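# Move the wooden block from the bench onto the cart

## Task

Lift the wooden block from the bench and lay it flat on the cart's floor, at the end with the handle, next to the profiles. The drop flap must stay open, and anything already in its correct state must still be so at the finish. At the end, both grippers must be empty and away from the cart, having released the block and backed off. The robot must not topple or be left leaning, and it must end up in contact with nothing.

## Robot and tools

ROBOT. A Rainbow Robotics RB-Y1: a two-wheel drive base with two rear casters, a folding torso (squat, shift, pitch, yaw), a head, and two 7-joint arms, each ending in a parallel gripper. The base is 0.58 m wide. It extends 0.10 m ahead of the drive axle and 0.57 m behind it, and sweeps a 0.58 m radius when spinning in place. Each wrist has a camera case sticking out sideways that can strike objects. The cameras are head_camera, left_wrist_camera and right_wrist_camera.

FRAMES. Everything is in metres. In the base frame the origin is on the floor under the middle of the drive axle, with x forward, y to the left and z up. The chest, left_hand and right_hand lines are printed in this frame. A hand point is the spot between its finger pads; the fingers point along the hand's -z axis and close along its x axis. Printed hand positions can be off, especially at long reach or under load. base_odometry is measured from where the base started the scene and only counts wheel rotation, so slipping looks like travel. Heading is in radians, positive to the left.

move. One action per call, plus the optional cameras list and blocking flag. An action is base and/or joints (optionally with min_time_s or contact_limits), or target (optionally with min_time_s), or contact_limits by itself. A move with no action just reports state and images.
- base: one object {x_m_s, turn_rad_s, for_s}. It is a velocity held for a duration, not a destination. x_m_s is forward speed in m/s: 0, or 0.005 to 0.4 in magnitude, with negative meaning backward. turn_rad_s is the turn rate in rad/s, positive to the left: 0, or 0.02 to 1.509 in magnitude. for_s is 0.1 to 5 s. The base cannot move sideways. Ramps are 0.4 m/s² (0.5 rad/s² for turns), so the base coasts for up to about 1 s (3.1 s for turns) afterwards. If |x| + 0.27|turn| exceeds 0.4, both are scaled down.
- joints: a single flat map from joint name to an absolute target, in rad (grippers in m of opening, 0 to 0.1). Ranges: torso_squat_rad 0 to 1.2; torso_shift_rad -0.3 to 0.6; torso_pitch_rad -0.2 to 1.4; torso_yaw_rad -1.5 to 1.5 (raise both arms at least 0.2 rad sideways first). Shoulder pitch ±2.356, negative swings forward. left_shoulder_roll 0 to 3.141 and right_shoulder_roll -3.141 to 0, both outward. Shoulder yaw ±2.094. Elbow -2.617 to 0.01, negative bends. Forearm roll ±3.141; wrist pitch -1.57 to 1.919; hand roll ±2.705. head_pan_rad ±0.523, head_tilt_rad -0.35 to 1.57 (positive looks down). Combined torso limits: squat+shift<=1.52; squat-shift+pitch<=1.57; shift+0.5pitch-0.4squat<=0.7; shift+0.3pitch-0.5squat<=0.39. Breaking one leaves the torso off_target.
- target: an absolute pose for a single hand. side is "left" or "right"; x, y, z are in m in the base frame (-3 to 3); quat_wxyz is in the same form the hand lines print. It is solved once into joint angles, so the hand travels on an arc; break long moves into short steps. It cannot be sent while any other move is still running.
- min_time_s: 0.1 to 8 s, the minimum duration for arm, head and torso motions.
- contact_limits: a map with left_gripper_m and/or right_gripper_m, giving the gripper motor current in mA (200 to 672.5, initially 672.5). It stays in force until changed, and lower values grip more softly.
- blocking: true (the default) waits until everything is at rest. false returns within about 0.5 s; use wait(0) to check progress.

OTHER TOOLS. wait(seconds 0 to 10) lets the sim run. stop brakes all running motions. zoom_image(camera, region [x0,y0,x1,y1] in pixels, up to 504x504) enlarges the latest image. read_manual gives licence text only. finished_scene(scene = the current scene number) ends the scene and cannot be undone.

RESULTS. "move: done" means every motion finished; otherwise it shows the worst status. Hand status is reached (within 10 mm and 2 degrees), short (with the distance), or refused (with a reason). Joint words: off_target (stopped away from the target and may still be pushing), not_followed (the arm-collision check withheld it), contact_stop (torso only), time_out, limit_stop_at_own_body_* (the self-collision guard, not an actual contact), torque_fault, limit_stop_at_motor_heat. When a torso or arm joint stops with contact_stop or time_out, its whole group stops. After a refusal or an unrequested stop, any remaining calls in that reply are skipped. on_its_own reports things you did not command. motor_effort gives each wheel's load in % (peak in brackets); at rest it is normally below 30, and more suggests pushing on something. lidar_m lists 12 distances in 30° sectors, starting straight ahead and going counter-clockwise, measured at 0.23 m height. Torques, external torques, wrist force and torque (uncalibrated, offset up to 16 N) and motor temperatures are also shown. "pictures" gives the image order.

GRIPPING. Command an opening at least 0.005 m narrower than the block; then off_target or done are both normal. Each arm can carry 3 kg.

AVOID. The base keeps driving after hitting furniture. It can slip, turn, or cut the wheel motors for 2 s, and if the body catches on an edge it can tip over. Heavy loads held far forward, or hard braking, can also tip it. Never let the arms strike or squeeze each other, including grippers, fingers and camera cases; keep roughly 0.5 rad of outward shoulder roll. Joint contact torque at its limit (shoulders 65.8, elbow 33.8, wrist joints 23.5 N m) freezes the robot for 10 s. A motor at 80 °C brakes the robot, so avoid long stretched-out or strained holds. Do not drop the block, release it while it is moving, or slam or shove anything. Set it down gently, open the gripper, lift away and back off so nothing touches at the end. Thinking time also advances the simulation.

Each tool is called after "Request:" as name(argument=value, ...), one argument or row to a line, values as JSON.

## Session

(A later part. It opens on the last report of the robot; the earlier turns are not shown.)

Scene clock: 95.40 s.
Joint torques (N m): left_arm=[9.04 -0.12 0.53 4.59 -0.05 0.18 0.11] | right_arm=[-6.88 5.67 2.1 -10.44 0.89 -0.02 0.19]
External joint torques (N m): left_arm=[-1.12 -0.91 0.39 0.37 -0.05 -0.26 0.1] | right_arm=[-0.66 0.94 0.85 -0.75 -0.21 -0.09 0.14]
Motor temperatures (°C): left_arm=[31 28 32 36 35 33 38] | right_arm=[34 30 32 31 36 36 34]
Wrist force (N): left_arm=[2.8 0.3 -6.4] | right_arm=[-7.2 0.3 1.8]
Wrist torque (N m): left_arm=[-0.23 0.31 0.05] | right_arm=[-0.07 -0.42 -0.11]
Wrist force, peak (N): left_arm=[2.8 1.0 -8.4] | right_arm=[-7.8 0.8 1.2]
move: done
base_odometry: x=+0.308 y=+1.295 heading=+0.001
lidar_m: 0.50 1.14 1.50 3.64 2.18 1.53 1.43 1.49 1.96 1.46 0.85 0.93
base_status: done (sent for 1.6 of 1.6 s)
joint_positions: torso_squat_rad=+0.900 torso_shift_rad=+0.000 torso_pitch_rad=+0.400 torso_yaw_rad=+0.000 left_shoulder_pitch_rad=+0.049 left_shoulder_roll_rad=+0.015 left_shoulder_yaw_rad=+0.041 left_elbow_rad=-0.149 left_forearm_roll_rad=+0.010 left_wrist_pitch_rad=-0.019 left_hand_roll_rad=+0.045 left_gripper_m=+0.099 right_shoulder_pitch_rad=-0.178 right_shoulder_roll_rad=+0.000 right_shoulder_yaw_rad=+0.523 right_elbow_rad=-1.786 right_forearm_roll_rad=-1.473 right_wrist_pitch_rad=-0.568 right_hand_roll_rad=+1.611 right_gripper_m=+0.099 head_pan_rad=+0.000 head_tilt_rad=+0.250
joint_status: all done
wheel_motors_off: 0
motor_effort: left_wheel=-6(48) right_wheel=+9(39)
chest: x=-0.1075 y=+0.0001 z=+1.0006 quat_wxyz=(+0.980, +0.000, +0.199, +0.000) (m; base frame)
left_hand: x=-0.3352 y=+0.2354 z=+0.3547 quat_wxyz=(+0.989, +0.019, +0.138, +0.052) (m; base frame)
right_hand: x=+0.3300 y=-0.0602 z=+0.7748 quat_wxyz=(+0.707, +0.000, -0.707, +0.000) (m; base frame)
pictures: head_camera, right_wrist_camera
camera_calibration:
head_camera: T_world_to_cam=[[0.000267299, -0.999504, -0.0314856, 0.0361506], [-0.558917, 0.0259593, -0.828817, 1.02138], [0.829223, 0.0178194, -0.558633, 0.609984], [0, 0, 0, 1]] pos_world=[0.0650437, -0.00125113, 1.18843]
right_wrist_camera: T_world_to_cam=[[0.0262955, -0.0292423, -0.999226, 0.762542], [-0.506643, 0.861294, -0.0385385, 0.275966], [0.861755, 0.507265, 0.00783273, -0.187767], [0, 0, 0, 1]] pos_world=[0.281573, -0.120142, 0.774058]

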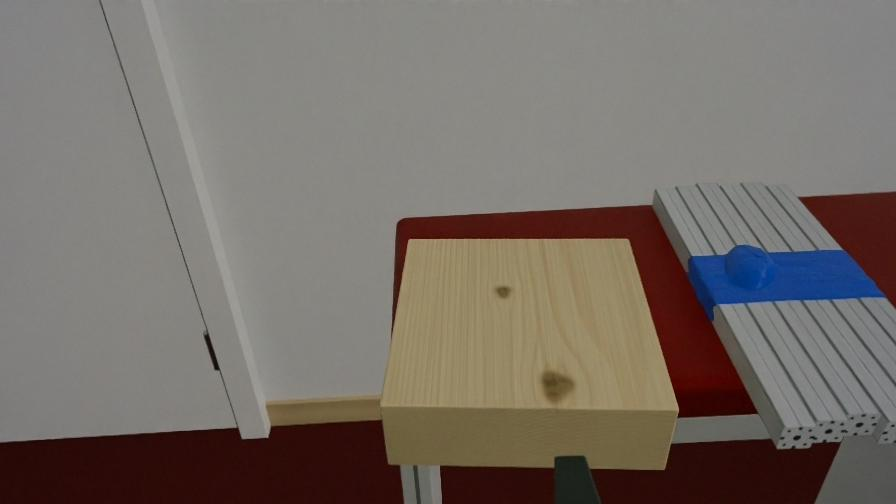

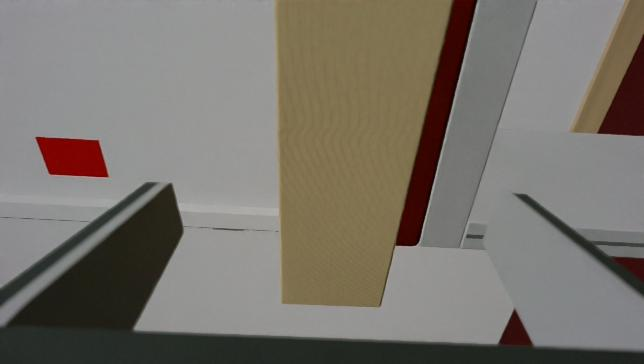

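Request:
move(
  base={"x_m_s":0.1,"for_s":1.05},
  cameras=["head_camera","right_wrist_camera"],
)

Scene clock: 99.93 s.
Joint torques (N m): left_arm=[9.27 0.14 1.12 4.52 -0.07 0.09 -0.05] | right_arm=[-6.85 5.97 1.8 -10.48 0.8 -0.04 0.21]
External joint torques (N m): left_arm=[-0.89 -0.64 0.98 0.3 -0.07 -0.35 -0.07] | right_arm=[-0.63 1.23 0.55 -0.79 -0.3 -0.12 0.16]
Motor temperatures (°C): left_arm=[31 28 32 36 35 33 38] | right_arm=[34 30 32 31 36 36 34]
Wrist force (N): left_arm=[2.7 0.8 -7.8] | right_arm=[-7.3 0.8 1.4]
Wrist torque (N m): left_arm=[-0.25 0.31 0.03] | right_arm=[-0.14 -0.41 -0.11]
Wrist force, peak (N): left_arm=[3.0 0.8 -8.5] | right_arm=[-7.9 0.7 1.2]
move: done
base_odometry: x=+0.415 y=+1.295 heading=+0.000
lidar_m: 0.39 1.04 1.36 3.31 2.33 1.64 1.55 1.60 2.11 1.14 0.79 0.90
base_status: done (sent for 1.07 of 1.07 s)
joint_positions: torso_squat_rad=+0.900 torso_shift_rad=+0.000 torso_pitch_rad=+0.400 torso_yaw_rad=+0.000 left_shoulder_pitch_rad=+0.049 left_shoulder_roll_rad=+0.015 left_shoulder_yaw_rad=+0.041 left_elbow_rad=-0.149 left_forearm_roll_rad=+0.010 left_wrist_pitch_rad=-0.019 left_hand_roll_rad=+0.045 left_gripper_m=+0.099 right_shoulder_pitch_rad=-0.178 right_shoulder_roll_rad=+0.000 right_shoulder_yaw_rad=+0.523 right_elbow_rad=-1.786 right_forearm_roll_rad=-1.473 right_wrist_pitch_rad=-0.568 right_hand_roll_rad=+1.611 right_gripper_m=+0.099 head_pan_rad=+0.000 head_tilt_rad=+0.250
joint_status: not commanded
wheel_motors_off: 0
motor_effort: left_wheel=-9(24) right_wheel=+8(32)
chest: x=-0.1075 y=+0.0001 z=+1.0006 quat_wxyz=(+0.980, +0.000, +0.199, +0.000) (m; base frame)
left_hand: x=-0.3351 y=+0.2354 z=+0.3547 quat_wxyz=(+0.989, +0.019, +0.138, +0.052) (m; base frame)
right_hand: x=+0.3300 y=-0.0602 z=+0.7748 quat_wxyz=(+0.707, +0.000, -0.707, +0.000) (m; base frame)
pictures: head_camera, right_wrist_camera
camera_calibration:
head_camera: T_world_to_cam=[[0.000267299, -0.999504, -0.0314856, 0.0361506], [-0.558917, 0.0259593, -0.828817, 1.02138], [0.829223, 0.0178194, -0.558633, 0.609984], [0, 0, 0, 1]] pos_world=[0.0650437, -0.00125113, 1.18843]
right_wrist_camera: T_world_to_cam=[[0.0262955, -0.0292423, -0.999226, 0.762542], [-0.506643, 0.861294, -0.0385385, 0.275966], [0.861755, 0.507265, 0.00783273, -0.187767], [0, 0, 0, 1]] pos_world=[0.281573, -0.120142, 0.774058]

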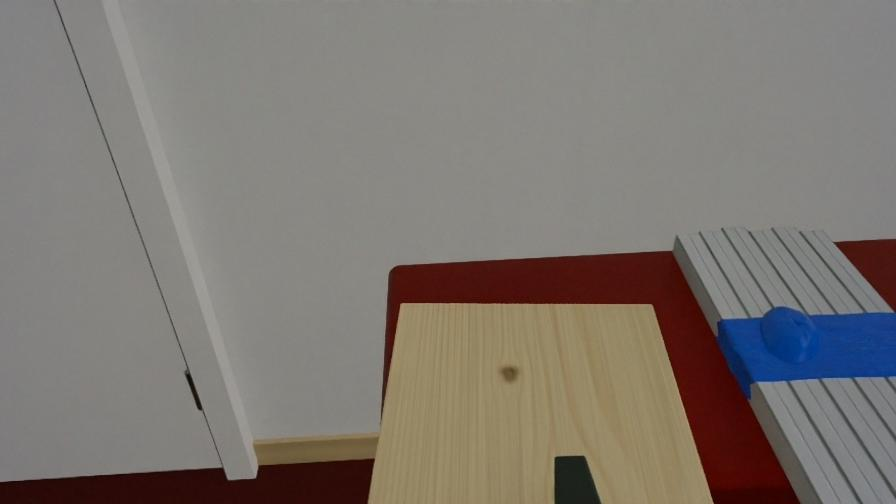

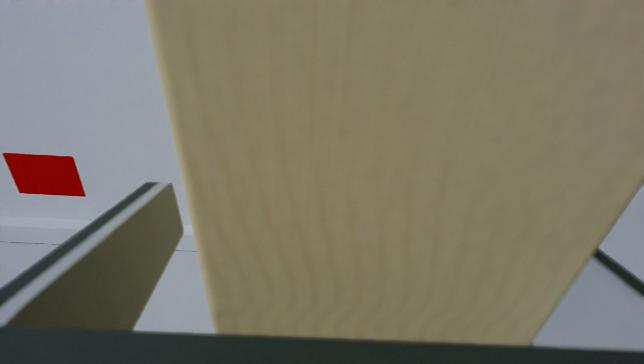

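Request:
move(
  target={"side":"right","x":0.33,"y":-0.06,"z":0.765,"quat_wxyz":[0.7071,0,-0.7071,0]},
  min_time_s=1,
  cameras=["right_wrist_camera"],
)

Request:
move(
  joints={"right_gripper_m":0.078},
  cameras=["right_wrist_camera"],
)

Scene clock: 104.20 s.
Joint torques (N m): left_arm=[9.11 -0.24 0.78 4.51 -0.06 0.16 0] | right_arm=[-8.32 4.01 2.31 -9.8 1.36 -0.31 -0.2]
External joint torques (N m): left_arm=[-1.05 -1.02 0.65 0.29 -0.06 -0.28 -0.01] | right_arm=[-2.04 -0.59 1.21 -0.16 0.23 -0.28 -0.25]
Motor temperatures (°C): left_arm=[31 28 32 36 35 33 38] | right_arm=[34 30 32 31 36 36 34]
Wrist force (N): left_arm=[2.8 0.9 -7.0] | right_arm=[-7.1 0.9 1.6]
Wrist torque (N m): left_arm=[-0.30 0.32 0.08] | right_arm=[-0.17 -0.40 -0.12]
Wrist force, peak (N): left_arm=[3.1 1.2 -8.3] | right_arm=[-8.0 0.8 1.3]
move: done
base_odometry: x=+0.415 y=+1.295 heading=+0.000
lidar_m: 0.39 1.04 1.34 3.30 2.34 1.63 1.55 1.60 2.11 1.14 0.78 0.91
base_status: not commanded
joint_positions: torso_squat_rad=+0.900 torso_shift_rad=+0.000 torso_pitch_rad=+0.400 torso_yaw_rad=+0.000 left_shoulder_pitch_rad=+0.049 left_shoulder_roll_rad=+0.015 left_shoulder_yaw_rad=+0.041 left_elbow_rad=-0.149 left_forearm_roll_rad=+0.010 left_wrist_pitch_rad=-0.019 left_hand_roll_rad=+0.045 left_gripper_m=+0.099 right_shoulder_pitch_rad=-0.188 right_shoulder_roll_rad=-0.012 right_shoulder_yaw_rad=+0.529 right_elbow_rad=-1.749 right_forearm_roll_rad=-1.441 right_wrist_pitch_rad=-0.584 right_hand_roll_rad=+1.556 right_gripper_m=+0.099 head_pan_rad=+0.000 head_tilt_rad=+0.250
joint_status: all done
wheel_motors_off: 0
motor_effort: left_wheel=-9(9) right_wheel=+9(11)
chest: x=-0.1075 y=+0.0001 z=+1.0006 quat_wxyz=(+0.980, +0.000, +0.199, +0.000) (m; base frame)
left_hand: x=-0.3351 y=+0.2354 z=+0.3547 quat_wxyz=(+0.989, +0.019, +0.138, +0.052) (m; base frame)
right_hand: x=+0.3298 y=-0.0605 z=+0.7652 quat_wxyz=(+0.708, +0.000, -0.706, +0.000) (m; base frame)
right_hand_status: reached (checked arc, planned for 1.0 s): 1 mm and 0.2 deg off.
pictures: right_wrist_camera
camera_calibration:
right_wrist_camera: T_world_to_cam=[[0.0233611, -0.0295472, -0.99929, 0.753872], [-0.506843, 0.86123, -0.0373138, 0.274864], [0.861722, 0.507355, 0.0051435, -0.185283], [0, 0, 0, 1]] pos_world=[0.281364, -0.120442, 0.764546]

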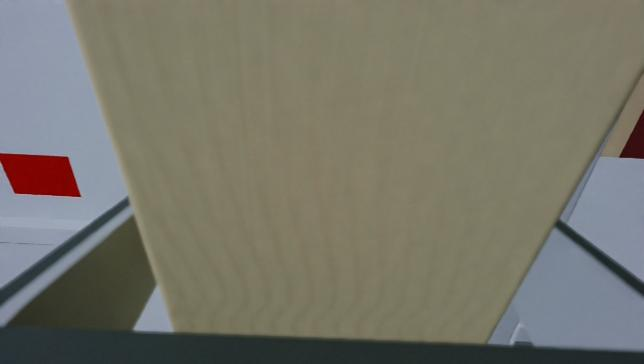

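Scene clock: 104.90 s.
Joint torques (N m): left_arm=[9.22 -0.17 0.78 4.45 -0.09 0.25 0.03] | right_arm=[-8.24 3.87 2.07 -9.87 1.39 -0.22 -0.32]
External joint torques (N m): left_arm=[-0.93 -0.96 0.65 0.23 -0.09 -0.19 0.02] | right_arm=[-1.96 -0.72 0.97 -0.22 0.25 -0.19 -0.37]
Motor temperatures (°C): left_arm=[31 28 32 36 35 33 38] | right_arm=[34 30 32 31 36 36 34]
Wrist force (N): left_arm=[2.7 0.7 -7.3] | right_arm=[-6.8 1.1 1.7]
Wrist torque (N m): left_arm=[-0.27 0.28 0.07] | right_arm=[-0.18 -0.36 -0.09]
Wrist force, peak (N): left_arm=[2.9 1.2 -8.1] | right_arm=[-7.4 1.0 1.7]
move: done
base_odometry: x=+0.415 y=+1.295 heading=+0.000
lidar_m: 0.38 1.04 1.34 3.30 2.33 1.63 1.54 1.60 2.11 1.14 0.77 0.90
base_status: not commanded
joint_positions: torso_squat_rad=+0.900 torso_shift_rad=+0.000 torso_pitch_rad=+0.400 torso_yaw_rad=+0.000 left_shoulder_pitch_rad=+0.049 left_shoulder_roll_rad=+0.015 left_shoulder_yaw_rad=+0.041 left_elbow_rad=-0.149 left_forearm_roll_rad=+0.010 left_wrist_pitch_rad=-0.019 left_hand_roll_rad=+0.045 left_gripper_m=+0.099 right_shoulder_pitch_rad=-0.188 right_shoulder_roll_rad=-0.012 right_shoulder_yaw_rad=+0.529 right_elbow_rad=-1.749 right_forearm_roll_rad=-1.441 right_wrist_pitch_rad=-0.584 right_hand_roll_rad=+1.556 right_gripper_m=+0.078 head_pan_rad=+0.000 head_tilt_rad=+0.250
joint_status: all done
wheel_motors_off: 0
motor_effort: left_wheel=-9(10) right_wheel=+8(11)
chest: x=-0.1075 y=+0.0001 z=+1.0006 quat_wxyz=(+0.980, +0.000, +0.199, +0.000) (m; base frame)
left_hand: x=-0.3351 y=+0.2354 z=+0.3547 quat_wxyz=(+0.989, +0.019, +0.138, +0.052) (m; base frame)
right_hand: x=+0.3298 y=-0.0605 z=+0.7652 quat_wxyz=(+0.708, +0.000, -0.706, +0.000) (m; base frame)
pictures: right_wrist_camera
camera_calibration:
right_wrist_camera: T_world_to_cam=[[0.0233611, -0.0295472, -0.99929, 0.753872], [-0.506843, 0.86123, -0.0373138, 0.274864], [0.861722, 0.507355, 0.0051435, -0.185283], [0, 0, 0, 1]] pos_world=[0.281364, -0.120442, 0.764546]

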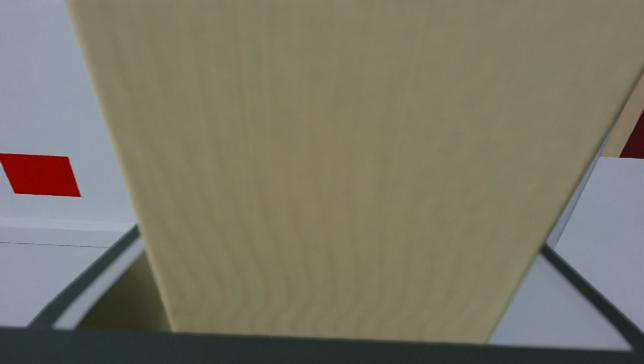

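Request:
move(
  joints={"right_gripper_m":0.055},
  cameras=["right_wrist_camera"],
)

Request:
move(
  target={"side":"right","x":0.33,"y":-0.06,"z":0.785,"quat_wxyz":[0.7071,0,-0.7071,0]},
  min_time_s=2,
  cameras=["head_camera","right_wrist_camera"],
)

Scene clock: 107.00 s.
Joint torques (N m): left_arm=[9.08 -0.18 0.87 4.41 -0.07 0.23 0.05] | right_arm=[-7.72 4.08 1.9 -9.91 1.11 -0.26 -0.19]
External joint torques (N m): left_arm=[-1.07 -0.97 0.73 0.19 -0.07 -0.21 0.03] | right_arm=[-1.43 -0.52 0.8 -0.26 -0.02 -0.23 -0.24]
Motor temperatures (°C): left_arm=[31 28 32 36 35 33 38] | right_arm=[34 30 32 31 36 36 34]
Wrist force (N): left_arm=[3.0 0.5 -7.6] | right_arm=[-6.1 0.8 1.5]
Wrist torque (N m): left_arm=[-0.23 0.33 0.07] | right_arm=[-0.14 -0.65 -0.29]
Wrist force, peak (N): left_arm=[2.3 0.8 -8.9] | right_arm=[-7.6 0.6 1.6]
move: off_target
base_odometry: x=+0.415 y=+1.295 heading=+0.000
lidar_m: 0.39 1.03 1.35 3.31 2.34 1.64 1.54 1.59 2.11 1.14 0.78 0.90
base_status: not commanded
joint_positions: torso_squat_rad=+0.900 torso_shift_rad=+0.000 torso_pitch_rad=+0.400 torso_yaw_rad=+0.000 left_shoulder_pitch_rad=+0.049 left_shoulder_roll_rad=+0.015 left_shoulder_yaw_rad=+0.041 left_elbow_rad=-0.149 left_forearm_roll_rad=+0.010 left_wrist_pitch_rad=-0.019 left_hand_roll_rad=+0.045 left_gripper_m=+0.099 right_shoulder_pitch_rad=-0.189 right_shoulder_roll_rad=-0.012 right_shoulder_yaw_rad=+0.529 right_elbow_rad=-1.749 right_forearm_roll_rad=-1.441 right_wrist_pitch_rad=-0.584 right_hand_roll_rad=+1.556 right_gripper_m=+0.075 head_pan_rad=+0.000 head_tilt_rad=+0.250
joint_status: right_gripper_m off_target (ended at +0.075, target +0.055)
wheel_motors_off: 0
motor_effort: left_wheel=-9(10) right_wheel=+11(11)
chest: x=-0.1075 y=+0.0001 z=+1.0006 quat_wxyz=(+0.980, +0.000, +0.199, +0.000) (m; base frame)
left_hand: x=-0.3351 y=+0.2354 z=+0.3547 quat_wxyz=(+0.989, +0.019, +0.138, +0.052) (m; base frame)
right_hand: x=+0.3298 y=-0.0604 z=+0.7652 quat_wxyz=(+0.708, +0.000, -0.706, +0.000) (m; base frame)
pictures: right_wrist_camera
camera_calibration:
right_wrist_camera: T_world_to_cam=[[0.0235382, -0.0294432, -0.999289, 0.753934], [-0.506954, 0.861165, -0.0373147, 0.274891], [0.861651, 0.507472, 0.00534393, -0.185404], [0, 0, 0, 1]] pos_world=[0.281365, -0.120441, 0.764647]

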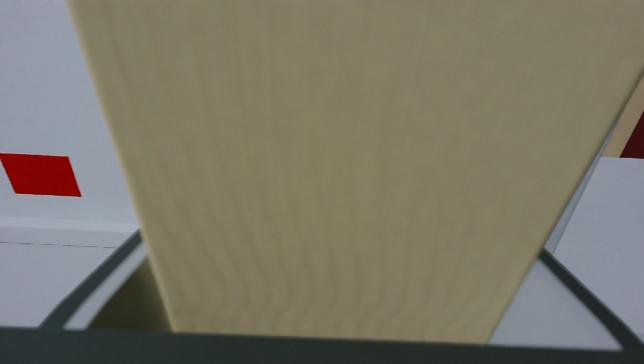

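Scene clock: 109.33 s.
Joint torques (N m): left_arm=[9.06 -0.17 1.15 4.44 -0.11 0.28 0.05] | right_arm=[-13.57 9.7 -0.48 -22.19 3.74 0.7 -0.08]
External joint torques (N m): left_arm=[-1.11 -0.96 1.01 0.22 -0.11 -0.16 0.04] | right_arm=[-7.39 4.96 -1.74 -12.48 2.66 0.56 -0.13]
Motor temperatures (°C): left_arm=[31 28 32 36 35 33 38] | right_arm=[34 31 32 31 36 36 34]
Wrist force (N): left_arm=[2.5 0.4 -7.4] | right_arm=[-24.1 1.3 0.8]
Wrist torque (N m): left_arm=[-0.21 0.26 0.09] | right_arm=[-0.04 1.58 0.28]
Wrist force, peak (N): left_arm=[3.4 0.9 -8.0] | right_arm=[-25.0 1.6 0.9]
move: done
base_odometry: x=+0.415 y=+1.295 heading=+0.000
lidar_m: 0.38 1.04 1.34 3.32 2.33 1.64 1.54 1.60 2.11 1.15 0.78 0.91
base_status: not commanded
joint_positions: torso_squat_rad=+0.900 torso_shift_rad=+0.000 torso_pitch_rad=+0.401 torso_yaw_rad=+0.000 left_shoulder_pitch_rad=+0.049 left_shoulder_roll_rad=+0.015 left_shoulder_yaw_rad=+0.041 left_elbow_rad=-0.149 left_forearm_roll_rad=+0.010 left_wrist_pitch_rad=-0.019 left_hand_roll_rad=+0.045 left_gripper_m=+0.099 right_shoulder_pitch_rad=-0.174 right_shoulder_roll_rad=-0.001 right_shoulder_yaw_rad=+0.526 right_elbow_rad=-1.814 right_forearm_roll_rad=-1.499 right_wrist_pitch_rad=-0.567 right_hand_roll_rad=+1.649 right_gripper_m=+0.074 head_pan_rad=+0.000 head_tilt_rad=+0.250
joint_status: all done
wheel_motors_off: 0
motor_effort: left_wheel=-9(10) right_wheel=+9(11)
chest: x=-0.1073 y=+0.0001 z=+1.0006 quat_wxyz=(+0.980, +0.000, +0.199, +0.000) (m; base frame)
left_hand: x=-0.3352 y=+0.2354 z=+0.3547 quat_wxyz=(+0.989, +0.019, +0.138, +0.052) (m; base frame)
right_hand: x=+0.3297 y=-0.0605 z=+0.7824 quat_wxyz=(+0.705, +0.000, -0.709, +0.000) (m; base frame)
right_hand_status: reached (checked arc, planned for 2.0 s): 3 mm and 0.3 deg off.
pictures: head_camera, right_wrist_camera
camera_calibration:
head_camera: T_world_to_cam=[[0.000253673, -0.999504, -0.0314885, 0.0361518], [-0.559216, 0.0259629, -0.828615, 1.02125], [0.829022, 0.0178191, -0.558932, 0.610049], [0, 0, 0, 1]] pos_world=[0.0653433, -0.00125112, 1.18833]
right_wrist_camera: T_world_to_cam=[[0.0318857, -0.0299491, -0.999043, 0.768159], [-0.506294, 0.861339, -0.04198, 0.278966], [0.861771, 0.507148, 0.0123013, -0.190939], [0, 0, 0, 1]] pos_world=[0.281291, -0.120444, 0.781483]

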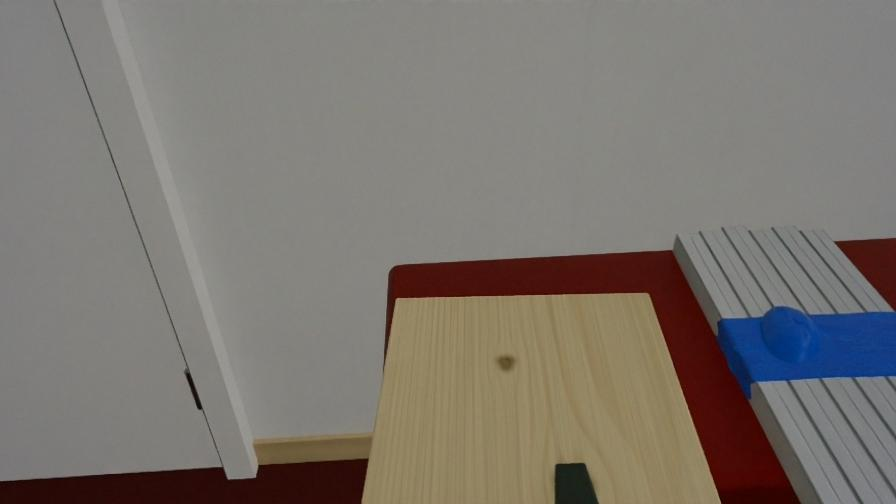

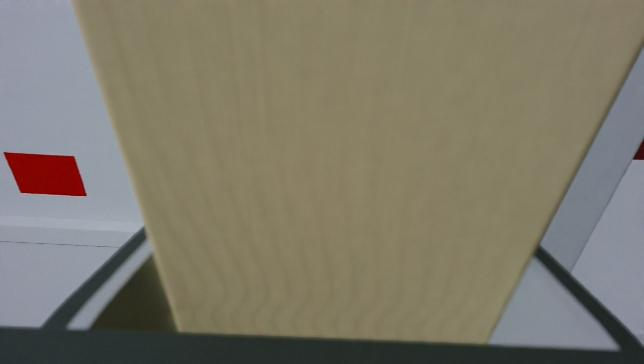

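Request:
move(
  target={"side":"right","x":0.32,"y":-0.06,"z":0.83,"quat_wxyz":[0.7071,0,-0.7071,0]},
  min_time_s=2,
  cameras=["head_camera","right_wrist_camera"],
)

Scene clock: 112.73 s.
Joint torques (N m): left_arm=[9.43 -0.18 0.99 4.46 -0.01 0.22 -0.08] | right_arm=[-12.98 9.54 3.56 -22.18 3.66 2.63 -0.08]
External joint torques (N m): left_arm=[-0.74 -0.97 0.86 0.23 -0.01 -0.22 -0.09] | right_arm=[-7.35 4.65 2.11 -12.46 2.65 1.94 -0.13]
Motor temperatures (°C): left_arm=[31 28 32 36 35 33 38] | right_arm=[34 31 32 32 36 36 34]
Wrist force (N): left_arm=[2.6 0.6 -7.3] | right_arm=[-24.2 1.5 1.1]
Wrist torque (N m): left_arm=[-0.26 0.28 0.08] | right_arm=[-0.06 1.56 0.24]
Wrist force, peak (N): left_arm=[2.5 1.6 -8.4] | right_arm=[-25.2 0.8 0.9]
move: done
base_odometry: x=+0.415 y=+1.295 heading=+0.000
lidar_m: 0.39 1.04 1.35 3.31 2.32 1.63 1.55 1.60 2.11 1.14 0.79 0.92
base_status: not commanded
joint_positions: torso_squat_rad=+0.900 torso_shift_rad=+0.000 torso_pitch_rad=+0.401 torso_yaw_rad=+0.000 left_shoulder_pitch_rad=+0.049 left_shoulder_roll_rad=+0.015 left_shoulder_yaw_rad=+0.041 left_elbow_rad=-0.149 left_forearm_roll_rad=+0.010 left_wrist_pitch_rad=-0.019 left_hand_roll_rad=+0.045 left_gripper_m=+0.099 right_shoulder_pitch_rad=-0.139 right_shoulder_roll_rad=-0.001 right_shoulder_yaw_rad=+0.569 right_elbow_rad=-2.006 right_forearm_roll_rad=-1.716 right_wrist_pitch_rad=-0.595 right_hand_roll_rad=+1.941 right_gripper_m=+0.074 head_pan_rad=+0.000 head_tilt_rad=+0.250
joint_status: all done
wheel_motors_off: 0
motor_effort: left_wheel=-9(9) right_wheel=+11(11)
chest: x=-0.1073 y=+0.0001 z=+1.0006 quat_wxyz=(+0.980, +0.000, +0.199, +0.000) (m; base frame)
left_hand: x=-0.3352 y=+0.2354 z=+0.3547 quat_wxyz=(+0.989, +0.019, +0.138, +0.052) (m; base frame)
right_hand: x=+0.3196 y=-0.0598 z=+0.8274 quat_wxyz=(+0.704, +0.000, -0.710, +0.000) (m; base frame)
right_hand_status: reached (checked arc, planned for 2.0 s): 3 mm and 0.5 deg off.
pictures: head_camera, right_wrist_camera
camera_calibration:
head_camera: T_world_to_cam=[[0.000253673, -0.999504, -0.0314885, 0.0361518], [-0.559216, 0.0259629, -0.828615, 1.02125], [0.829022, 0.0178191, -0.558932, 0.610049], [0, 0, 0, 1]] pos_world=[0.0653433, -0.00125112, 1.18833]
right_wrist_camera: T_world_to_cam=[[0.0351524, -0.0295551, -0.998945, 0.812349], [-0.506752, 0.861003, -0.0433062, 0.276399], [0.861375, 0.50774, 0.0152892, -0.185393], [0, 0, 0, 1]] pos_world=[0.271202, -0.11984, 0.826297]

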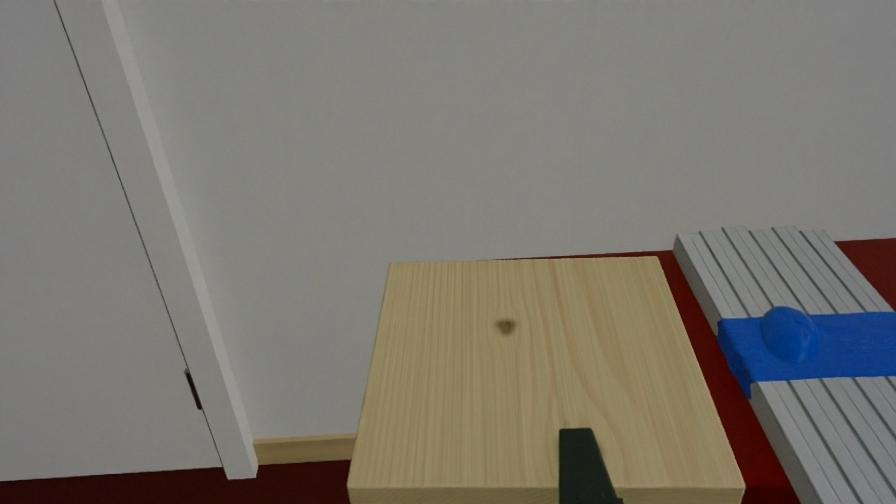

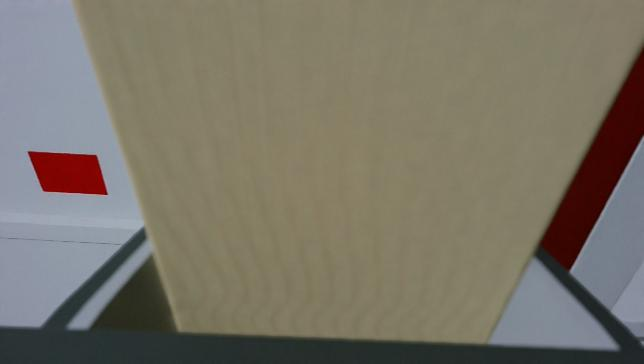

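Request:
move(
  base={"x_m_s":-0.1,"for_s":1.0},
  cameras=[],
)

Request:
move(
  target={"side":"right","x":0.30,"y":-0.10,"z":0.88,"quat_wxyz":[0.7071,0,-0.7071,0]},
  min_time_s=2,
  cameras=[],
)

Request:
move(
  base={"turn_rad_s":0.4,"for_s":4.03},
  joints={"head_pan_rad":-0.5,"head_tilt_rad":0.3},
  cameras=["head_camera"],
)

Scene clock: 128.13 s.
Joint torques (N m): left_arm=[8.73 0.04 0.91 4.42 0 0.23 -0.05] | right_arm=[-13.76 9.83 2.94 -21.48 3.84 2.92 -0.09]
External joint torques (N m): left_arm=[-1.44 -0.75 0.78 0.19 0 -0.21 -0.06] | right_arm=[-8.13 4.94 1.5 -11.76 2.82 2.22 -0.14]
Motor temperatures (°C): left_arm=[31 28 32 36 35 33 38] | right_arm=[34 31 32 33 36 36 34]
Wrist force (N): left_arm=[2.6 0.2 -7.0] | right_arm=[-24.9 0.7 1.4]
Wrist torque (N m): left_arm=[-0.16 0.27 0.09] | right_arm=[-0.16 1.59 0.28]
Wrist force, peak (N): left_arm=[2.8 1.8 -8.5] | right_arm=[-25.6 1.5 1.1]
move: done
base_odometry: x=+0.315 y=+1.295 heading=+0.002
lidar_m: 0.50 1.14 1.48 3.63 2.18 1.51 1.44 1.50 1.98 1.42 0.85 0.92
base_status: done (sent for 1 of 1 s)
joint_positions: torso_squat_rad=+0.900 torso_shift_rad=+0.000 torso_pitch_rad=+0.401 torso_yaw_rad=+0.000 left_shoulder_pitch_rad=+0.049 left_shoulder_roll_rad=+0.015 left_shoulder_yaw_rad=+0.041 left_elbow_rad=-0.149 left_forearm_roll_rad=+0.010 left_wrist_pitch_rad=-0.019 left_hand_roll_rad=+0.045 left_gripper_m=+0.099 right_shoulder_pitch_rad=-0.139 right_shoulder_roll_rad=-0.001 right_shoulder_yaw_rad=+0.569 right_elbow_rad=-2.006 right_forearm_roll_rad=-1.716 right_wrist_pitch_rad=-0.595 right_hand_roll_rad=+1.941 right_gripper_m=+0.074 head_pan_rad=+0.000 head_tilt_rad=+0.250
joint_status: not commanded
wheel_motors_off: 0
motor_effort: left_wheel=+21(43) right_wheel=-22(36)
chest: x=-0.1072 y=+0.0001 z=+1.0006 quat_wxyz=(+0.980, +0.000, +0.199, +0.000) (m; base frame)
left_hand: x=-0.3354 y=+0.2354 z=+0.3548 quat_wxyz=(+0.989, +0.019, +0.138, +0.052) (m; base frame)
right_hand: x=+0.3196 y=-0.0598 z=+0.8273 quat_wxyz=(+0.704, +0.000, -0.710, +0.000) (m; base frame)
pictures: none
No camera images: "cameras" was empty.

Scene clock: 130.47 s.
Joint torques (N m): left_arm=[8.35 -0.1 1.03 4.41 -0.04 0.19 0.03] | right_arm=[-11.42 4.47 -1.62 -21.89 3.31 5.18 -0.14]
External joint torques (N m): left_arm=[-1.82 -0.88 0.89 0.18 -0.04 -0.25 0.01] | right_arm=[-7.14 1.49 -2.3 -12.32 2.45 3.94 -0.19]
Motor temperatures (°C): left_arm=[31 28 32 36 35 33 38] | right_arm=[35 31 32 34 36 37 34]
Wrist force (N): left_arm=[2.2 0.7 -7.6] | right_arm=[-24.7 1.3 1.4]
Wrist torque (N m): left_arm=[-0.25 0.22 0.07] | right_arm=[-0.04 1.51 0.30]
Wrist force, peak (N): left_arm=[3.1 1.2 -8.1] | right_arm=[-25.3 2.1 0.9]
move: done
base_odometry: x=+0.315 y=+1.295 heading=+0.002
lidar_m: 0.49 1.14 1.49 3.64 2.19 1.53 1.44 1.51 1.98 1.42 0.84 0.93
base_status: not commanded
joint_positions: torso_squat_rad=+0.900 torso_shift_rad=+0.000 torso_pitch_rad=+0.401 torso_yaw_rad=+0.000 left_shoulder_pitch_rad=+0.049 left_shoulder_roll_rad=+0.015 left_shoulder_yaw_rad=+0.041 left_elbow_rad=-0.149 left_forearm_roll_rad=+0.010 left_wrist_pitch_rad=-0.019 left_hand_roll_rad=+0.045 left_gripper_m=+0.099 right_shoulder_pitch_rad=-0.070 right_shoulder_roll_rad=-0.093 right_shoulder_yaw_rad=+0.559 right_elbow_rad=-2.311 right_forearm_roll_rad=-2.048 right_wrist_pitch_rad=-0.662 right_hand_roll_rad=+2.279 right_gripper_m=+0.074 head_pan_rad=+0.000 head_tilt_rad=+0.250
joint_status: all done
wheel_motors_off: 0
motor_effort: left_wheel=+21(22) right_wheel=-23(25)
chest: x=-0.1072 y=+0.0001 z=+1.0006 quat_wxyz=(+0.980, +0.000, +0.199, +0.000) (m; base frame)
left_hand: x=-0.3354 y=+0.2354 z=+0.3548 quat_wxyz=(+0.989, +0.019, +0.138, +0.052) (m; base frame)
right_hand: x=+0.2997 y=-0.0996 z=+0.8777 quat_wxyz=(+0.708, -0.001, -0.706, +0.000) (m; base frame)
right_hand_status: reached (checked arc, planned for 2.0 s): 2 mm and 0.1 deg off.
pictures: none
No camera images: "cameras" was empty.

Scene clock: 135.63 s.
Joint torques (N m): left_arm=[8.72 -0.05 0.87 4.39 -0.01 0.22 -0.02] | right_arm=[-11.49 4.8 -1.05 -21.48 3.14 5.21 -0.03]
External joint torques (N m): left_arm=[-1.46 -0.84 0.73 0.17 -0.01 -0.22 -0.03] | right_arm=[-7.21 1.82 -1.73 -11.91 2.28 3.96 -0.08]
Motor temperatures (°C): left_arm=[31 28 32 36 35 33 38] | right_arm=[35 31 32 34 36 37 34]
Wrist force (N): left_arm=[2.6 0.5 -7.6] | right_arm=[-24.9 1.3 1.0]
Wrist torque (N m): left_arm=[-0.24 0.25 0.13] | right_arm=[-0.20 1.52 0.27]
Wrist force, peak (N): left_arm=[2.7 0.8 -8.5] | right_arm=[-25.2 1.9 0.9]
move: done
base_odometry: x=+0.315 y=+1.295 heading=+1.615
lidar_m: 4.34 2.07 1.50 1.44 1.51 2.07 1.18 0.86 0.99 0.51 1.14 1.56
base_status: done (sent for 4.03 of 4.03 s)
joint_positions: torso_squat_rad=+0.900 torso_shift_rad=+0.000 torso_pitch_rad=+0.401 torso_yaw_rad=+0.000 left_shoulder_pitch_rad=+0.049 left_shoulder_roll_rad=+0.015 left_shoulder_yaw_rad=+0.041 left_elbow_rad=-0.149 left_forearm_roll_rad=+0.010 left_wrist_pitch_rad=-0.019 left_hand_roll_rad=+0.045 left_gripper_m=+0.099 right_shoulder_pitch_rad=-0.070 right_shoulder_roll_rad=-0.093 right_shoulder_yaw_rad=+0.559 right_elbow_rad=-2.311 right_forearm_roll_rad=-2.048 right_wrist_pitch_rad=-0.662 right_hand_roll_rad=+2.279 right_gripper_m=+0.074 head_pan_rad=-0.500 head_tilt_rad=+0.300
joint_status: all done
wheel_motors_off: 0
motor_effort: left_wheel=+3(41) right_wheel=+15(31)
chest: x=-0.1072 y=+0.0000 z=+1.0006 quat_wxyz=(+0.980, +0.000, +0.199, +0.000) (m; base frame)
left_hand: x=-0.3354 y=+0.2354 z=+0.3548 quat_wxyz=(+0.989, +0.019, +0.138, +0.052) (m; base frame)
right_hand: x=+0.2997 y=-0.0996 z=+0.8777 quat_wxyz=(+0.708, -0.001, -0.706, +0.000) (m; base frame)
pictures: head_camera
camera_calibration:
head_camera: T_world_to_cam=[[-0.443786, -0.882462, 0.155929, -0.188243], [-0.561436, 0.138175, -0.815903, 1.00628], [0.698458, -0.449631, -0.556766, 0.606227], [0, 0, 0, 1]] pos_world=[0.0579987, -0.032582, 1.18791]

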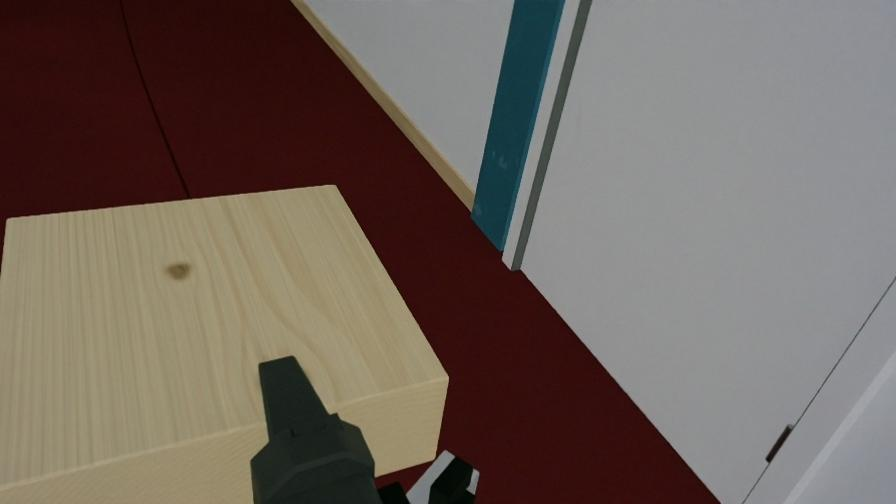

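Request:
move(
  base={"turn_rad_s":-0.1,"for_s":0.3},
  joints={"head_pan_rad":-0.5,"head_tilt_rad":0.6},
  cameras=[],
)

Request:
move(
  base={"x_m_s":-0.25,"for_s":3.0},
  cameras=["head_camera"],
)

Scene clock: 141.03 s.
Joint torques (N m): left_arm=[8.71 0.06 0.75 4.47 -0.07 0.23 -0.07] | right_arm=[-11.59 4.77 -1.06 -21.26 3.35 5.36 -0.06]
External joint torques (N m): left_arm=[-1.46 -0.73 0.61 0.24 -0.07 -0.21 -0.09] | right_arm=[-7.31 1.79 -1.74 -11.69 2.5 4.12 -0.11]
Motor temperatures (°C): left_arm=[31 28 32 36 35 33 38] | right_arm=[35 31 32 34 36 37 34]
Wrist force (N): left_arm=[3.2 1.2 -7.3] | right_arm=[-24.6 1.6 1.2]
Wrist torque (N m): left_arm=[-0.30 0.39 0.09] | right_arm=[0.04 1.53 0.27]
Wrist force, peak (N): left_arm=[2.9 1.7 -8.1] | right_arm=[-25.4 1.3 1.0]
move: done
base_odometry: x=+0.315 y=+1.295 heading=+1.585
lidar_m: 3.89 2.15 1.52 1.44 1.49 2.01 1.33 0.86 0.97 0.52 1.15 1.50
base_status: done (sent for 0.3 of 0.3 s)
joint_positions: torso_squat_rad=+0.900 torso_shift_rad=+0.000 torso_pitch_rad=+0.401 torso_yaw_rad=+0.000 left_shoulder_pitch_rad=+0.049 left_shoulder_roll_rad=+0.015 left_shoulder_yaw_rad=+0.041 left_elbow_rad=-0.149 left_forearm_roll_rad=+0.010 left_wrist_pitch_rad=-0.019 left_hand_roll_rad=+0.045 left_gripper_m=+0.099 right_shoulder_pitch_rad=-0.070 right_shoulder_roll_rad=-0.093 right_shoulder_yaw_rad=+0.559 right_elbow_rad=-2.311 right_forearm_roll_rad=-2.048 right_wrist_pitch_rad=-0.662 right_hand_roll_rad=+2.279 right_gripper_m=+0.074 head_pan_rad=-0.500 head_tilt_rad=+0.600
joint_status: all done
wheel_motors_off: 0
motor_effort: left_wheel=+0(13) right_wheel=+2(6)
chest: x=-0.1072 y=+0.0000 z=+1.0006 quat_wxyz=(+0.980, +0.000, +0.199, +0.000) (m; base frame)
left_hand: x=-0.3354 y=+0.2354 z=+0.3548 quat_wxyz=(+0.989, +0.019, +0.138, +0.052) (m; base frame)
right_hand: x=+0.2997 y=-0.0997 z=+0.8777 quat_wxyz=(+0.708, -0.001, -0.706, +0.000) (m; base frame)
pictures: none
No camera images: "cameras" was empty.

Scene clock: 145.07 s.
Joint torques (N m): left_arm=[8 0.03 0.76 4.52 -0.12 0.28 -0.01] | right_arm=[-12.44 4.87 -0.86 -21.15 3.38 5.33 -0.25]
External joint torques (N m): left_arm=[-2.18 -0.76 0.62 0.3 -0.12 -0.17 -0.02] | right_arm=[-8.16 1.89 -1.55 -11.58 2.52 4.08 -0.3]
Motor temperatures (°C): left_arm=[31 28 32 36 35 33 38] | right_arm=[35 31 32 34 36 37 34]
Wrist force (N): left_arm=[2.8 0.1 -7.3] | right_arm=[-24.6 1.0 0.4]
Wrist torque (N m): left_arm=[-0.17 0.32 0.08] | right_arm=[-0.11 1.61 0.32]
Wrist force, peak (N): left_arm=[2.9 0.7 -8.9] | right_arm=[-25.9 1.7 1.0]
move: done
base_odometry: x=+0.326 y=+0.545 heading=+1.586
lidar_m: 4.05 2.08 1.49 1.42 1.47 1.97 1.35 0.50 0.63 0.53 1.13 0.93
base_status: done (sent for 3 of 3 s)
joint_positions: torso_squat_rad=+0.900 torso_shift_rad=+0.000 torso_pitch_rad=+0.401 torso_yaw_rad=+0.000 left_shoulder_pitch_rad=+0.049 left_shoulder_roll_rad=+0.015 left_shoulder_yaw_rad=+0.041 left_elbow_rad=-0.149 left_forearm_roll_rad=+0.010 left_wrist_pitch_rad=-0.019 left_hand_roll_rad=+0.045 left_gripper_m=+0.099 right_shoulder_pitch_rad=-0.070 right_shoulder_roll_rad=-0.093 right_shoulder_yaw_rad=+0.559 right_elbow_rad=-2.311 right_forearm_roll_rad=-2.048 right_wrist_pitch_rad=-0.662 right_hand_roll_rad=+2.279 right_gripper_m=+0.074 head_pan_rad=-0.500 head_tilt_rad=+0.600
joint_status: not commanded
wheel_motors_off: 0
motor_effort: left_wheel=+17(34) right_wheel=-16(44)
chest: x=-0.1072 y=+0.0000 z=+1.0006 quat_wxyz=(+0.980, +0.000, +0.199, +0.000) (m; base frame)
left_hand: x=-0.3354 y=+0.2354 z=+0.3548 quat_wxyz=(+0.989, +0.019, +0.138, +0.052) (m; base frame)
right_hand: x=+0.2996 y=-0.0997 z=+0.8777 quat_wxyz=(+0.708, -0.001, -0.706, +0.000) (m; base frame)
pictures: head_camera
camera_calibration:
head_camera: T_world_to_cam=[[-0.45203, -0.878039, 0.157216, -0.189881], [-0.739744, 0.270516, -0.616117, 0.769701], [0.498445, -0.394803, -0.771805, 0.857426], [0, 0, 0, 1]] pos_world=[0.05617, -0.036425, 1.16584]

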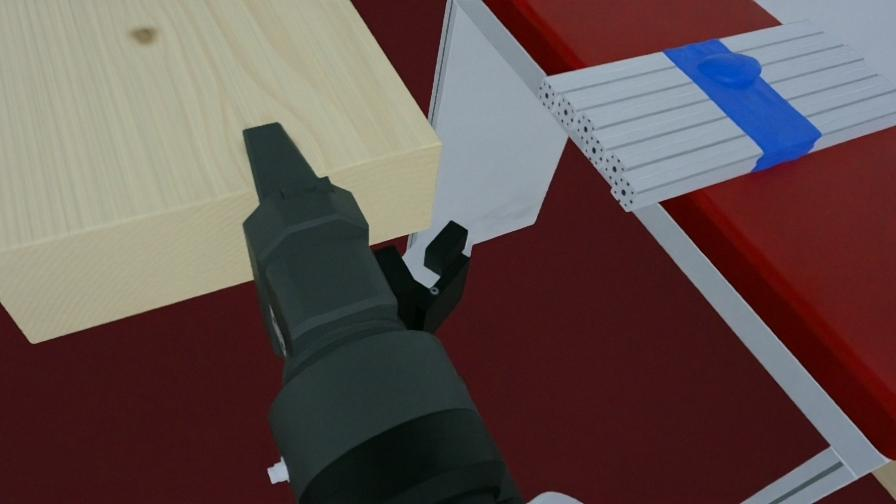

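Request:
move(
  base={"x_m_s":-0.25,"for_s":2.0},
  cameras=["head_camera"],
)

Scene clock: 148.63 s.
Joint torques (N m): left_arm=[8.1 -0.31 0.96 4.38 -0.08 0.27 -0.02] | right_arm=[-12.35 4.98 -0.82 -21.17 3.43 5.15 -0.09]
External joint torques (N m): left_arm=[-2.07 -1.1 0.82 0.15 -0.08 -0.17 -0.03] | right_arm=[-8.07 2 -1.5 -11.6 2.57 3.96 -0.14]
Motor temperatures (°C): left_arm=[31 28 32 36 35 33 38] | right_arm=[35 31 32 35 36 37 34]
Wrist force (N): left_arm=[2.8 0.6 -7.0] | right_arm=[-24.5 2.5 2.1]
Wrist torque (N m): left_arm=[-0.21 0.27 0.08] | right_arm=[-0.02 1.49 0.29]
Wrist force, peak (N): left_arm=[2.8 0.9 -8.4] | right_arm=[-25.6 1.7 -0.6]
move: done
base_odometry: x=+0.334 y=+0.045 heading=+1.587
lidar_m: 4.10 2.08 1.48 1.40 1.46 1.95 5.05 0.49 0.34 0.33 0.34 0.76
base_status: done (sent for 2 of 2 s)
joint_positions: torso_squat_rad=+0.900 torso_shift_rad=+0.000 torso_pitch_rad=+0.401 torso_yaw_rad=+0.000 left_shoulder_pitch_rad=+0.049 left_shoulder_roll_rad=+0.015 left_shoulder_yaw_rad=+0.041 left_elbow_rad=-0.149 left_forearm_roll_rad=+0.010 left_wrist_pitch_rad=-0.019 left_hand_roll_rad=+0.045 left_gripper_m=+0.099 right_shoulder_pitch_rad=-0.070 right_shoulder_roll_rad=-0.093 right_shoulder_yaw_rad=+0.559 right_elbow_rad=-2.311 right_forearm_roll_rad=-2.048 right_wrist_pitch_rad=-0.662 right_hand_roll_rad=+2.279 right_gripper_m=+0.074 head_pan_rad=-0.500 head_tilt_rad=+0.600
joint_status: not commanded
wheel_motors_off: 0
motor_effort: left_wheel=+17(34) right_wheel=-16(41)
chest: x=-0.1072 y=+0.0000 z=+1.0006 quat_wxyz=(+0.980, +0.000, +0.199, +0.000) (m; base frame)
left_hand: x=-0.3354 y=+0.2354 z=+0.3548 quat_wxyz=(+0.989, +0.019, +0.138, +0.052) (m; base frame)
right_hand: x=+0.2996 y=-0.0997 z=+0.8777 quat_wxyz=(+0.708, -0.001, -0.706, +0.000) (m; base frame)
pictures: head_camera
camera_calibration:
head_camera: T_world_to_cam=[[-0.45203, -0.878039, 0.157216, -0.189881], [-0.739744, 0.270516, -0.616117, 0.769701], [0.498445, -0.394803, -0.771805, 0.857426], [0, 0, 0, 1]] pos_world=[0.05617, -0.036425, 1.16584]

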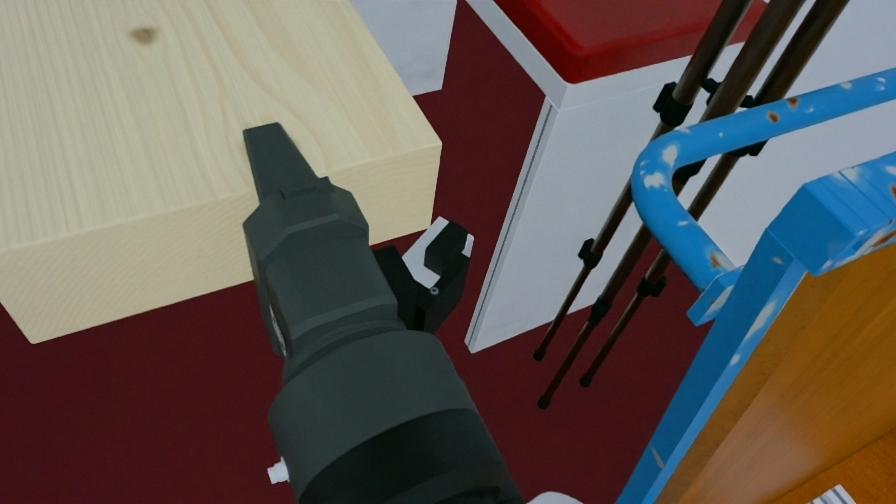

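Request:
move(
  base={"x_m_s":-0.25,"for_s":2.0},
  joints={"head_pan_rad":-0.5,"head_tilt_rad":0.75},
  cameras=["head_camera"],
)

Scene clock: 154.23 s.
Joint torques (N m): left_arm=[8.26 0.1 1.07 4.43 -0.07 0.28 0.1] | right_arm=[-12.7 5.04 -0.88 -20.99 3.42 5.1 -0.21]
External joint torques (N m): left_arm=[-1.91 -0.69 0.93 0.21 -0.07 -0.16 0.08] | right_arm=[-8.42 2.06 -1.56 -11.42 2.56 3.9 -0.26]
Motor temperatures (°C): left_arm=[31 28 32 36 35 33 38] | right_arm=[35 31 32 35 36 37 34]
Wrist force (N): left_arm=[2.6 1.4 -8.3] | right_arm=[-24.1 2.1 1.3]
Wrist torque (N m): left_arm=[-0.32 0.27 0.07] | right_arm=[-0.02 1.53 0.31]
Wrist force, peak (N): left_arm=[3.4 0.9 -8.2] | right_arm=[-25.8 1.9 1.0]
move: done
base_odometry: x=+0.342 y=-0.455 heading=+1.589
lidar_m: 4.17 2.03 1.47 1.39 1.45 1.95 5.02 0.50 0.35 0.34 0.35 0.46
base_status: done (sent for 2 of 2 s)
joint_positions: torso_squat_rad=+0.900 torso_shift_rad=+0.000 torso_pitch_rad=+0.401 torso_yaw_rad=+0.000 left_shoulder_pitch_rad=+0.049 left_shoulder_roll_rad=+0.015 left_shoulder_yaw_rad=+0.041 left_elbow_rad=-0.149 left_forearm_roll_rad=+0.010 left_wrist_pitch_rad=-0.019 left_hand_roll_rad=+0.045 left_gripper_m=+0.099 right_shoulder_pitch_rad=-0.070 right_shoulder_roll_rad=-0.093 right_shoulder_yaw_rad=+0.559 right_elbow_rad=-2.311 right_forearm_roll_rad=-2.048 right_wrist_pitch_rad=-0.662 right_hand_roll_rad=+2.279 right_gripper_m=+0.074 head_pan_rad=-0.500 head_tilt_rad=+0.750
joint_status: all done
wheel_motors_off: 0
motor_effort: left_wheel=+18(35) right_wheel=-18(39)
chest: x=-0.1072 y=+0.0000 z=+1.0006 quat_wxyz=(+0.980, +0.000, +0.199, +0.000) (m; base frame)
left_hand: x=-0.3354 y=+0.2353 z=+0.3548 quat_wxyz=(+0.989, +0.019, +0.138, +0.052) (m; base frame)
right_hand: x=+0.2996 y=-0.0997 z=+0.8777 quat_wxyz=(+0.708, -0.001, -0.706, +0.000) (m; base frame)
pictures: head_camera
camera_calibration:
head_camera: T_world_to_cam=[[-0.455818, -0.875777, 0.158885, -0.191908], [-0.804562, 0.329063, -0.494366, 0.625847], [0.380671, -0.353174, -0.85461, 0.9538], [0, 0, 0, 1]] pos_world=[0.0529731, -0.0371551, 1.15502]

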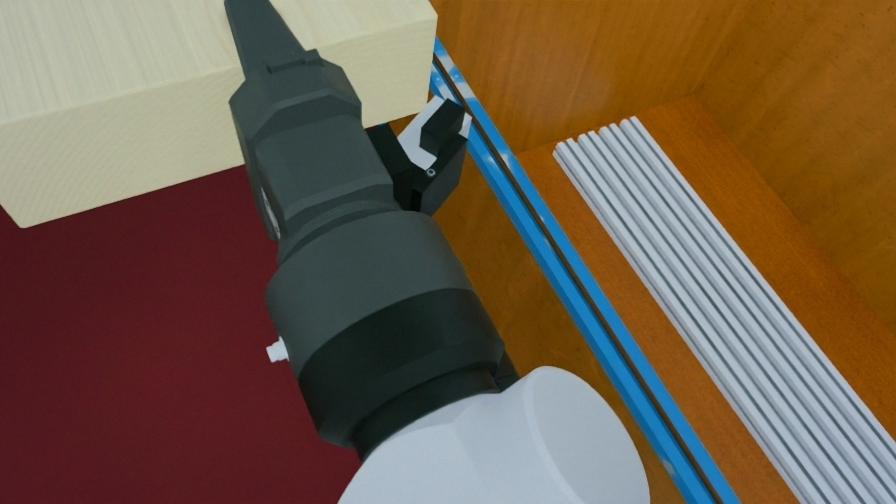

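Request:
move(
  base={"turn_rad_s":0.1,"for_s":0.3},
  joints={"head_pan_rad":-0.52,"head_tilt_rad":0.85},
  cameras=["head_camera"],
)

Request:
zoom_image(
  camera="head_camera",
  region=[400, 0, 896, 504],
)

Scene clock: 157.10 s.
Joint torques (N m): left_arm=[8.22 0.25 0.74 4.45 -0.03 0.21 -0.07] | right_arm=[-12.66 4.75 -0.83 -20.86 3.46 5.11 -0.17]
External joint torques (N m): left_arm=[-1.96 -0.54 0.61 0.23 -0.03 -0.23 -0.09] | right_arm=[-8.38 1.77 -1.52 -11.29 2.6 3.87 -0.22]
Motor temperatures (°C): left_arm=[31 28 32 36 35 33 38] | right_arm=[35 31 32 35 36 37 34]
Wrist force (N): left_arm=[3.3 1.0 -6.5] | right_arm=[-24.5 0.9 0.8]
Wrist torque (N m): left_arm=[-0.26 0.34 0.06] | right_arm=[-0.20 1.54 0.32]
Wrist force, peak (N): left_arm=[2.4 0.9 -8.1] | right_arm=[-25.2 0.9 0.7]
move: done
base_odometry: x=+0.342 y=-0.455 heading=+1.617
lidar_m: 4.61 1.97 1.44 1.38 1.45 1.99 4.59 0.48 0.36 0.33 0.35 0.48
base_status: done (sent for 0.3 of 0.3 s)
joint_positions: torso_squat_rad=+0.900 torso_shift_rad=+0.000 torso_pitch_rad=+0.401 torso_yaw_rad=+0.000 left_shoulder_pitch_rad=+0.049 left_shoulder_roll_rad=+0.015 left_shoulder_yaw_rad=+0.041 left_elbow_rad=-0.149 left_forearm_roll_rad=+0.010 left_wrist_pitch_rad=-0.019 left_hand_roll_rad=+0.045 left_gripper_m=+0.099 right_shoulder_pitch_rad=-0.070 right_shoulder_roll_rad=-0.093 right_shoulder_yaw_rad=+0.559 right_elbow_rad=-2.311 right_forearm_roll_rad=-2.048 right_wrist_pitch_rad=-0.662 right_hand_roll_rad=+2.279 right_gripper_m=+0.074 head_pan_rad=-0.520 head_tilt_rad=+0.850
joint_status: all done
wheel_motors_off: 0
motor_effort: left_wheel=-17(41) right_wheel=+25(43)
chest: x=-0.1072 y=+0.0000 z=+1.0006 quat_wxyz=(+0.980, +0.000, +0.199, +0.000) (m; base frame)
left_hand: x=-0.3354 y=+0.2354 z=+0.3548 quat_wxyz=(+0.989, +0.019, +0.138, +0.052) (m; base frame)
right_hand: x=+0.2996 y=-0.0997 z=+0.8777 quat_wxyz=(+0.708, -0.001, -0.706, +0.000) (m; base frame)
pictures: head_camera
camera_calibration:
head_camera: T_world_to_cam=[[-0.474221, -0.864396, 0.167134, -0.201783], [-0.830799, 0.376539, -0.409868, 0.526325], [0.291356, -0.333222, -0.896702, 1.00249], [0, 0, 0, 1]] pos_world=[0.049499, -0.038551, 1.14838]

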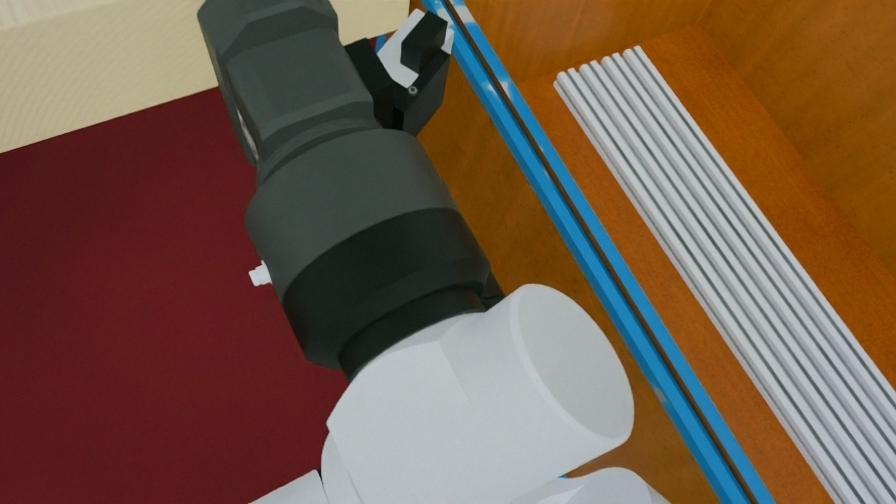

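Scaled by 1.000.

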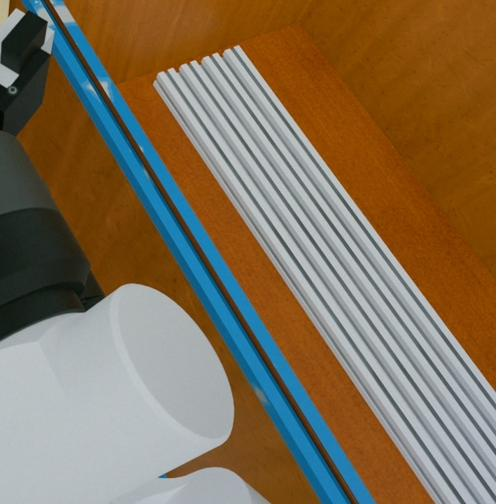

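Request:
move(
  joints={"torso_squat_rad":0.2,"head_tilt_rad":0.75},
  cameras=["head_camera"],
)

Request:
zoom_image(
  camera="head_camera",
  region=[400, 0, 896, 504],
)

Scene clock: 167.87 s.
Joint torques (N m): left_arm=[8.52 -0.01 1 4.63 -0.1 0.19 -0.01] | right_arm=[-12.86 5.04 -0.82 -21.52 3.52 5.22 -0.14]
External joint torques (N m): left_arm=[-1.66 -0.8 0.86 0.4 -0.1 -0.25 -0.03] | right_arm=[-8.59 2.06 -1.51 -11.95 2.66 3.98 -0.19]
Motor temperatures (°C): left_arm=[31 28 32 36 35 33 38] | right_arm=[35 30 32 35 36 37 34]
Wrist force (N): left_arm=[3.0 1.0 -7.4] | right_arm=[-24.5 1.3 1.1]
Wrist torque (N m): left_arm=[-0.23 0.30 0.06] | right_arm=[-0.09 1.54 0.31]
Wrist force, peak (N): left_arm=[3.7 1.5 -8.3] | right_arm=[-25.9 1.4 1.1]
move: done
base_odometry: x=+0.342 y=-0.455 heading=+1.617
lidar_m: 4.61 1.98 1.44 1.39 1.45 2.00 4.60 0.48 0.36 0.33 0.35 0.48
base_status: not commanded
joint_positions: torso_squat_rad=+0.200 torso_shift_rad=+0.000 torso_pitch_rad=+0.401 torso_yaw_rad=+0.000 left_shoulder_pitch_rad=+0.049 left_shoulder_roll_rad=+0.015 left_shoulder_yaw_rad=+0.041 left_elbow_rad=-0.149 left_forearm_roll_rad=+0.010 left_wrist_pitch_rad=-0.019 left_hand_roll_rad=+0.045 left_gripper_m=+0.099 right_shoulder_pitch_rad=-0.070 right_shoulder_roll_rad=-0.093 right_shoulder_yaw_rad=+0.559 right_elbow_rad=-2.311 right_forearm_roll_rad=-2.048 right_wrist_pitch_rad=-0.662 right_hand_roll_rad=+2.279 right_gripper_m=+0.074 head_pan_rad=-0.520 head_tilt_rad=+0.750
joint_status: all done
wheel_motors_off: 0
motor_effort: left_wheel=-16(19) right_wheel=+26(27)
chest: x=-0.1070 y=+0.0001 z=+1.2514 quat_wxyz=(+0.980, +0.000, +0.199, +0.000) (m; base frame)
left_hand: x=-0.3353 y=+0.2354 z=+0.6057 quat_wxyz=(+0.989, +0.019, +0.138, +0.052) (m; base frame)
right_hand: x=+0.2998 y=-0.0997 z=+1.1284 quat_wxyz=(+0.708, -0.001, -0.706, +0.000) (m; base frame)
pictures: head_camera
camera_calibration:
head_camera: T_world_to_cam=[[-0.47179, -0.865979, 0.165816, -0.241664], [-0.798555, 0.339944, -0.496737, 0.753541], [0.373795, -0.366769, -0.851914, 1.16412], [0, 0, 0, 1]] pos_world=[0.0525878, -0.0384759, 1.40611]

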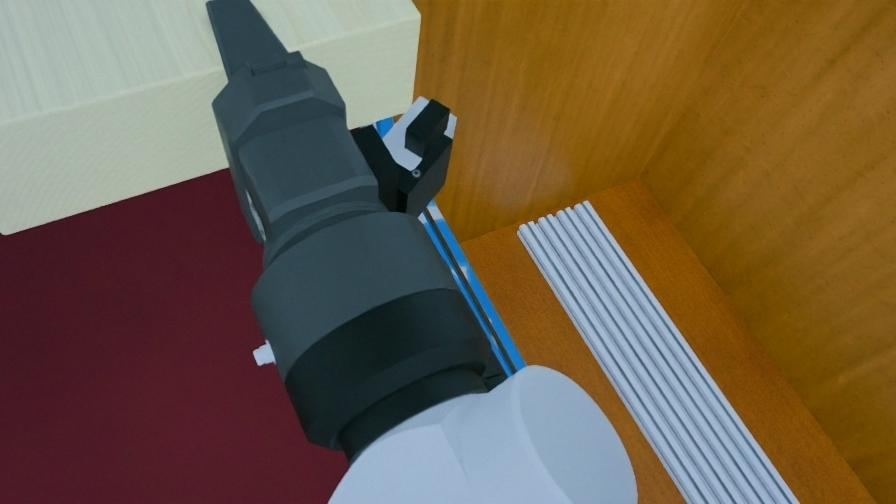

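Scaled by 1.000.

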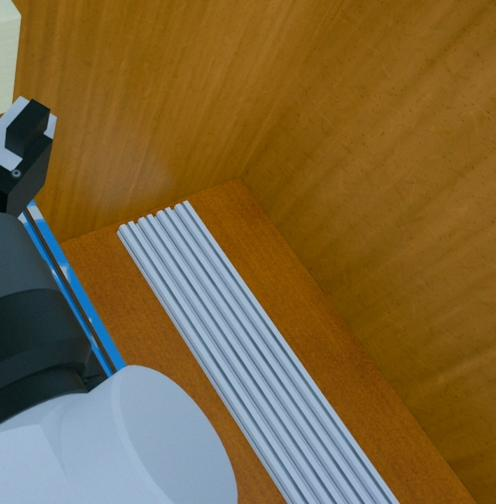

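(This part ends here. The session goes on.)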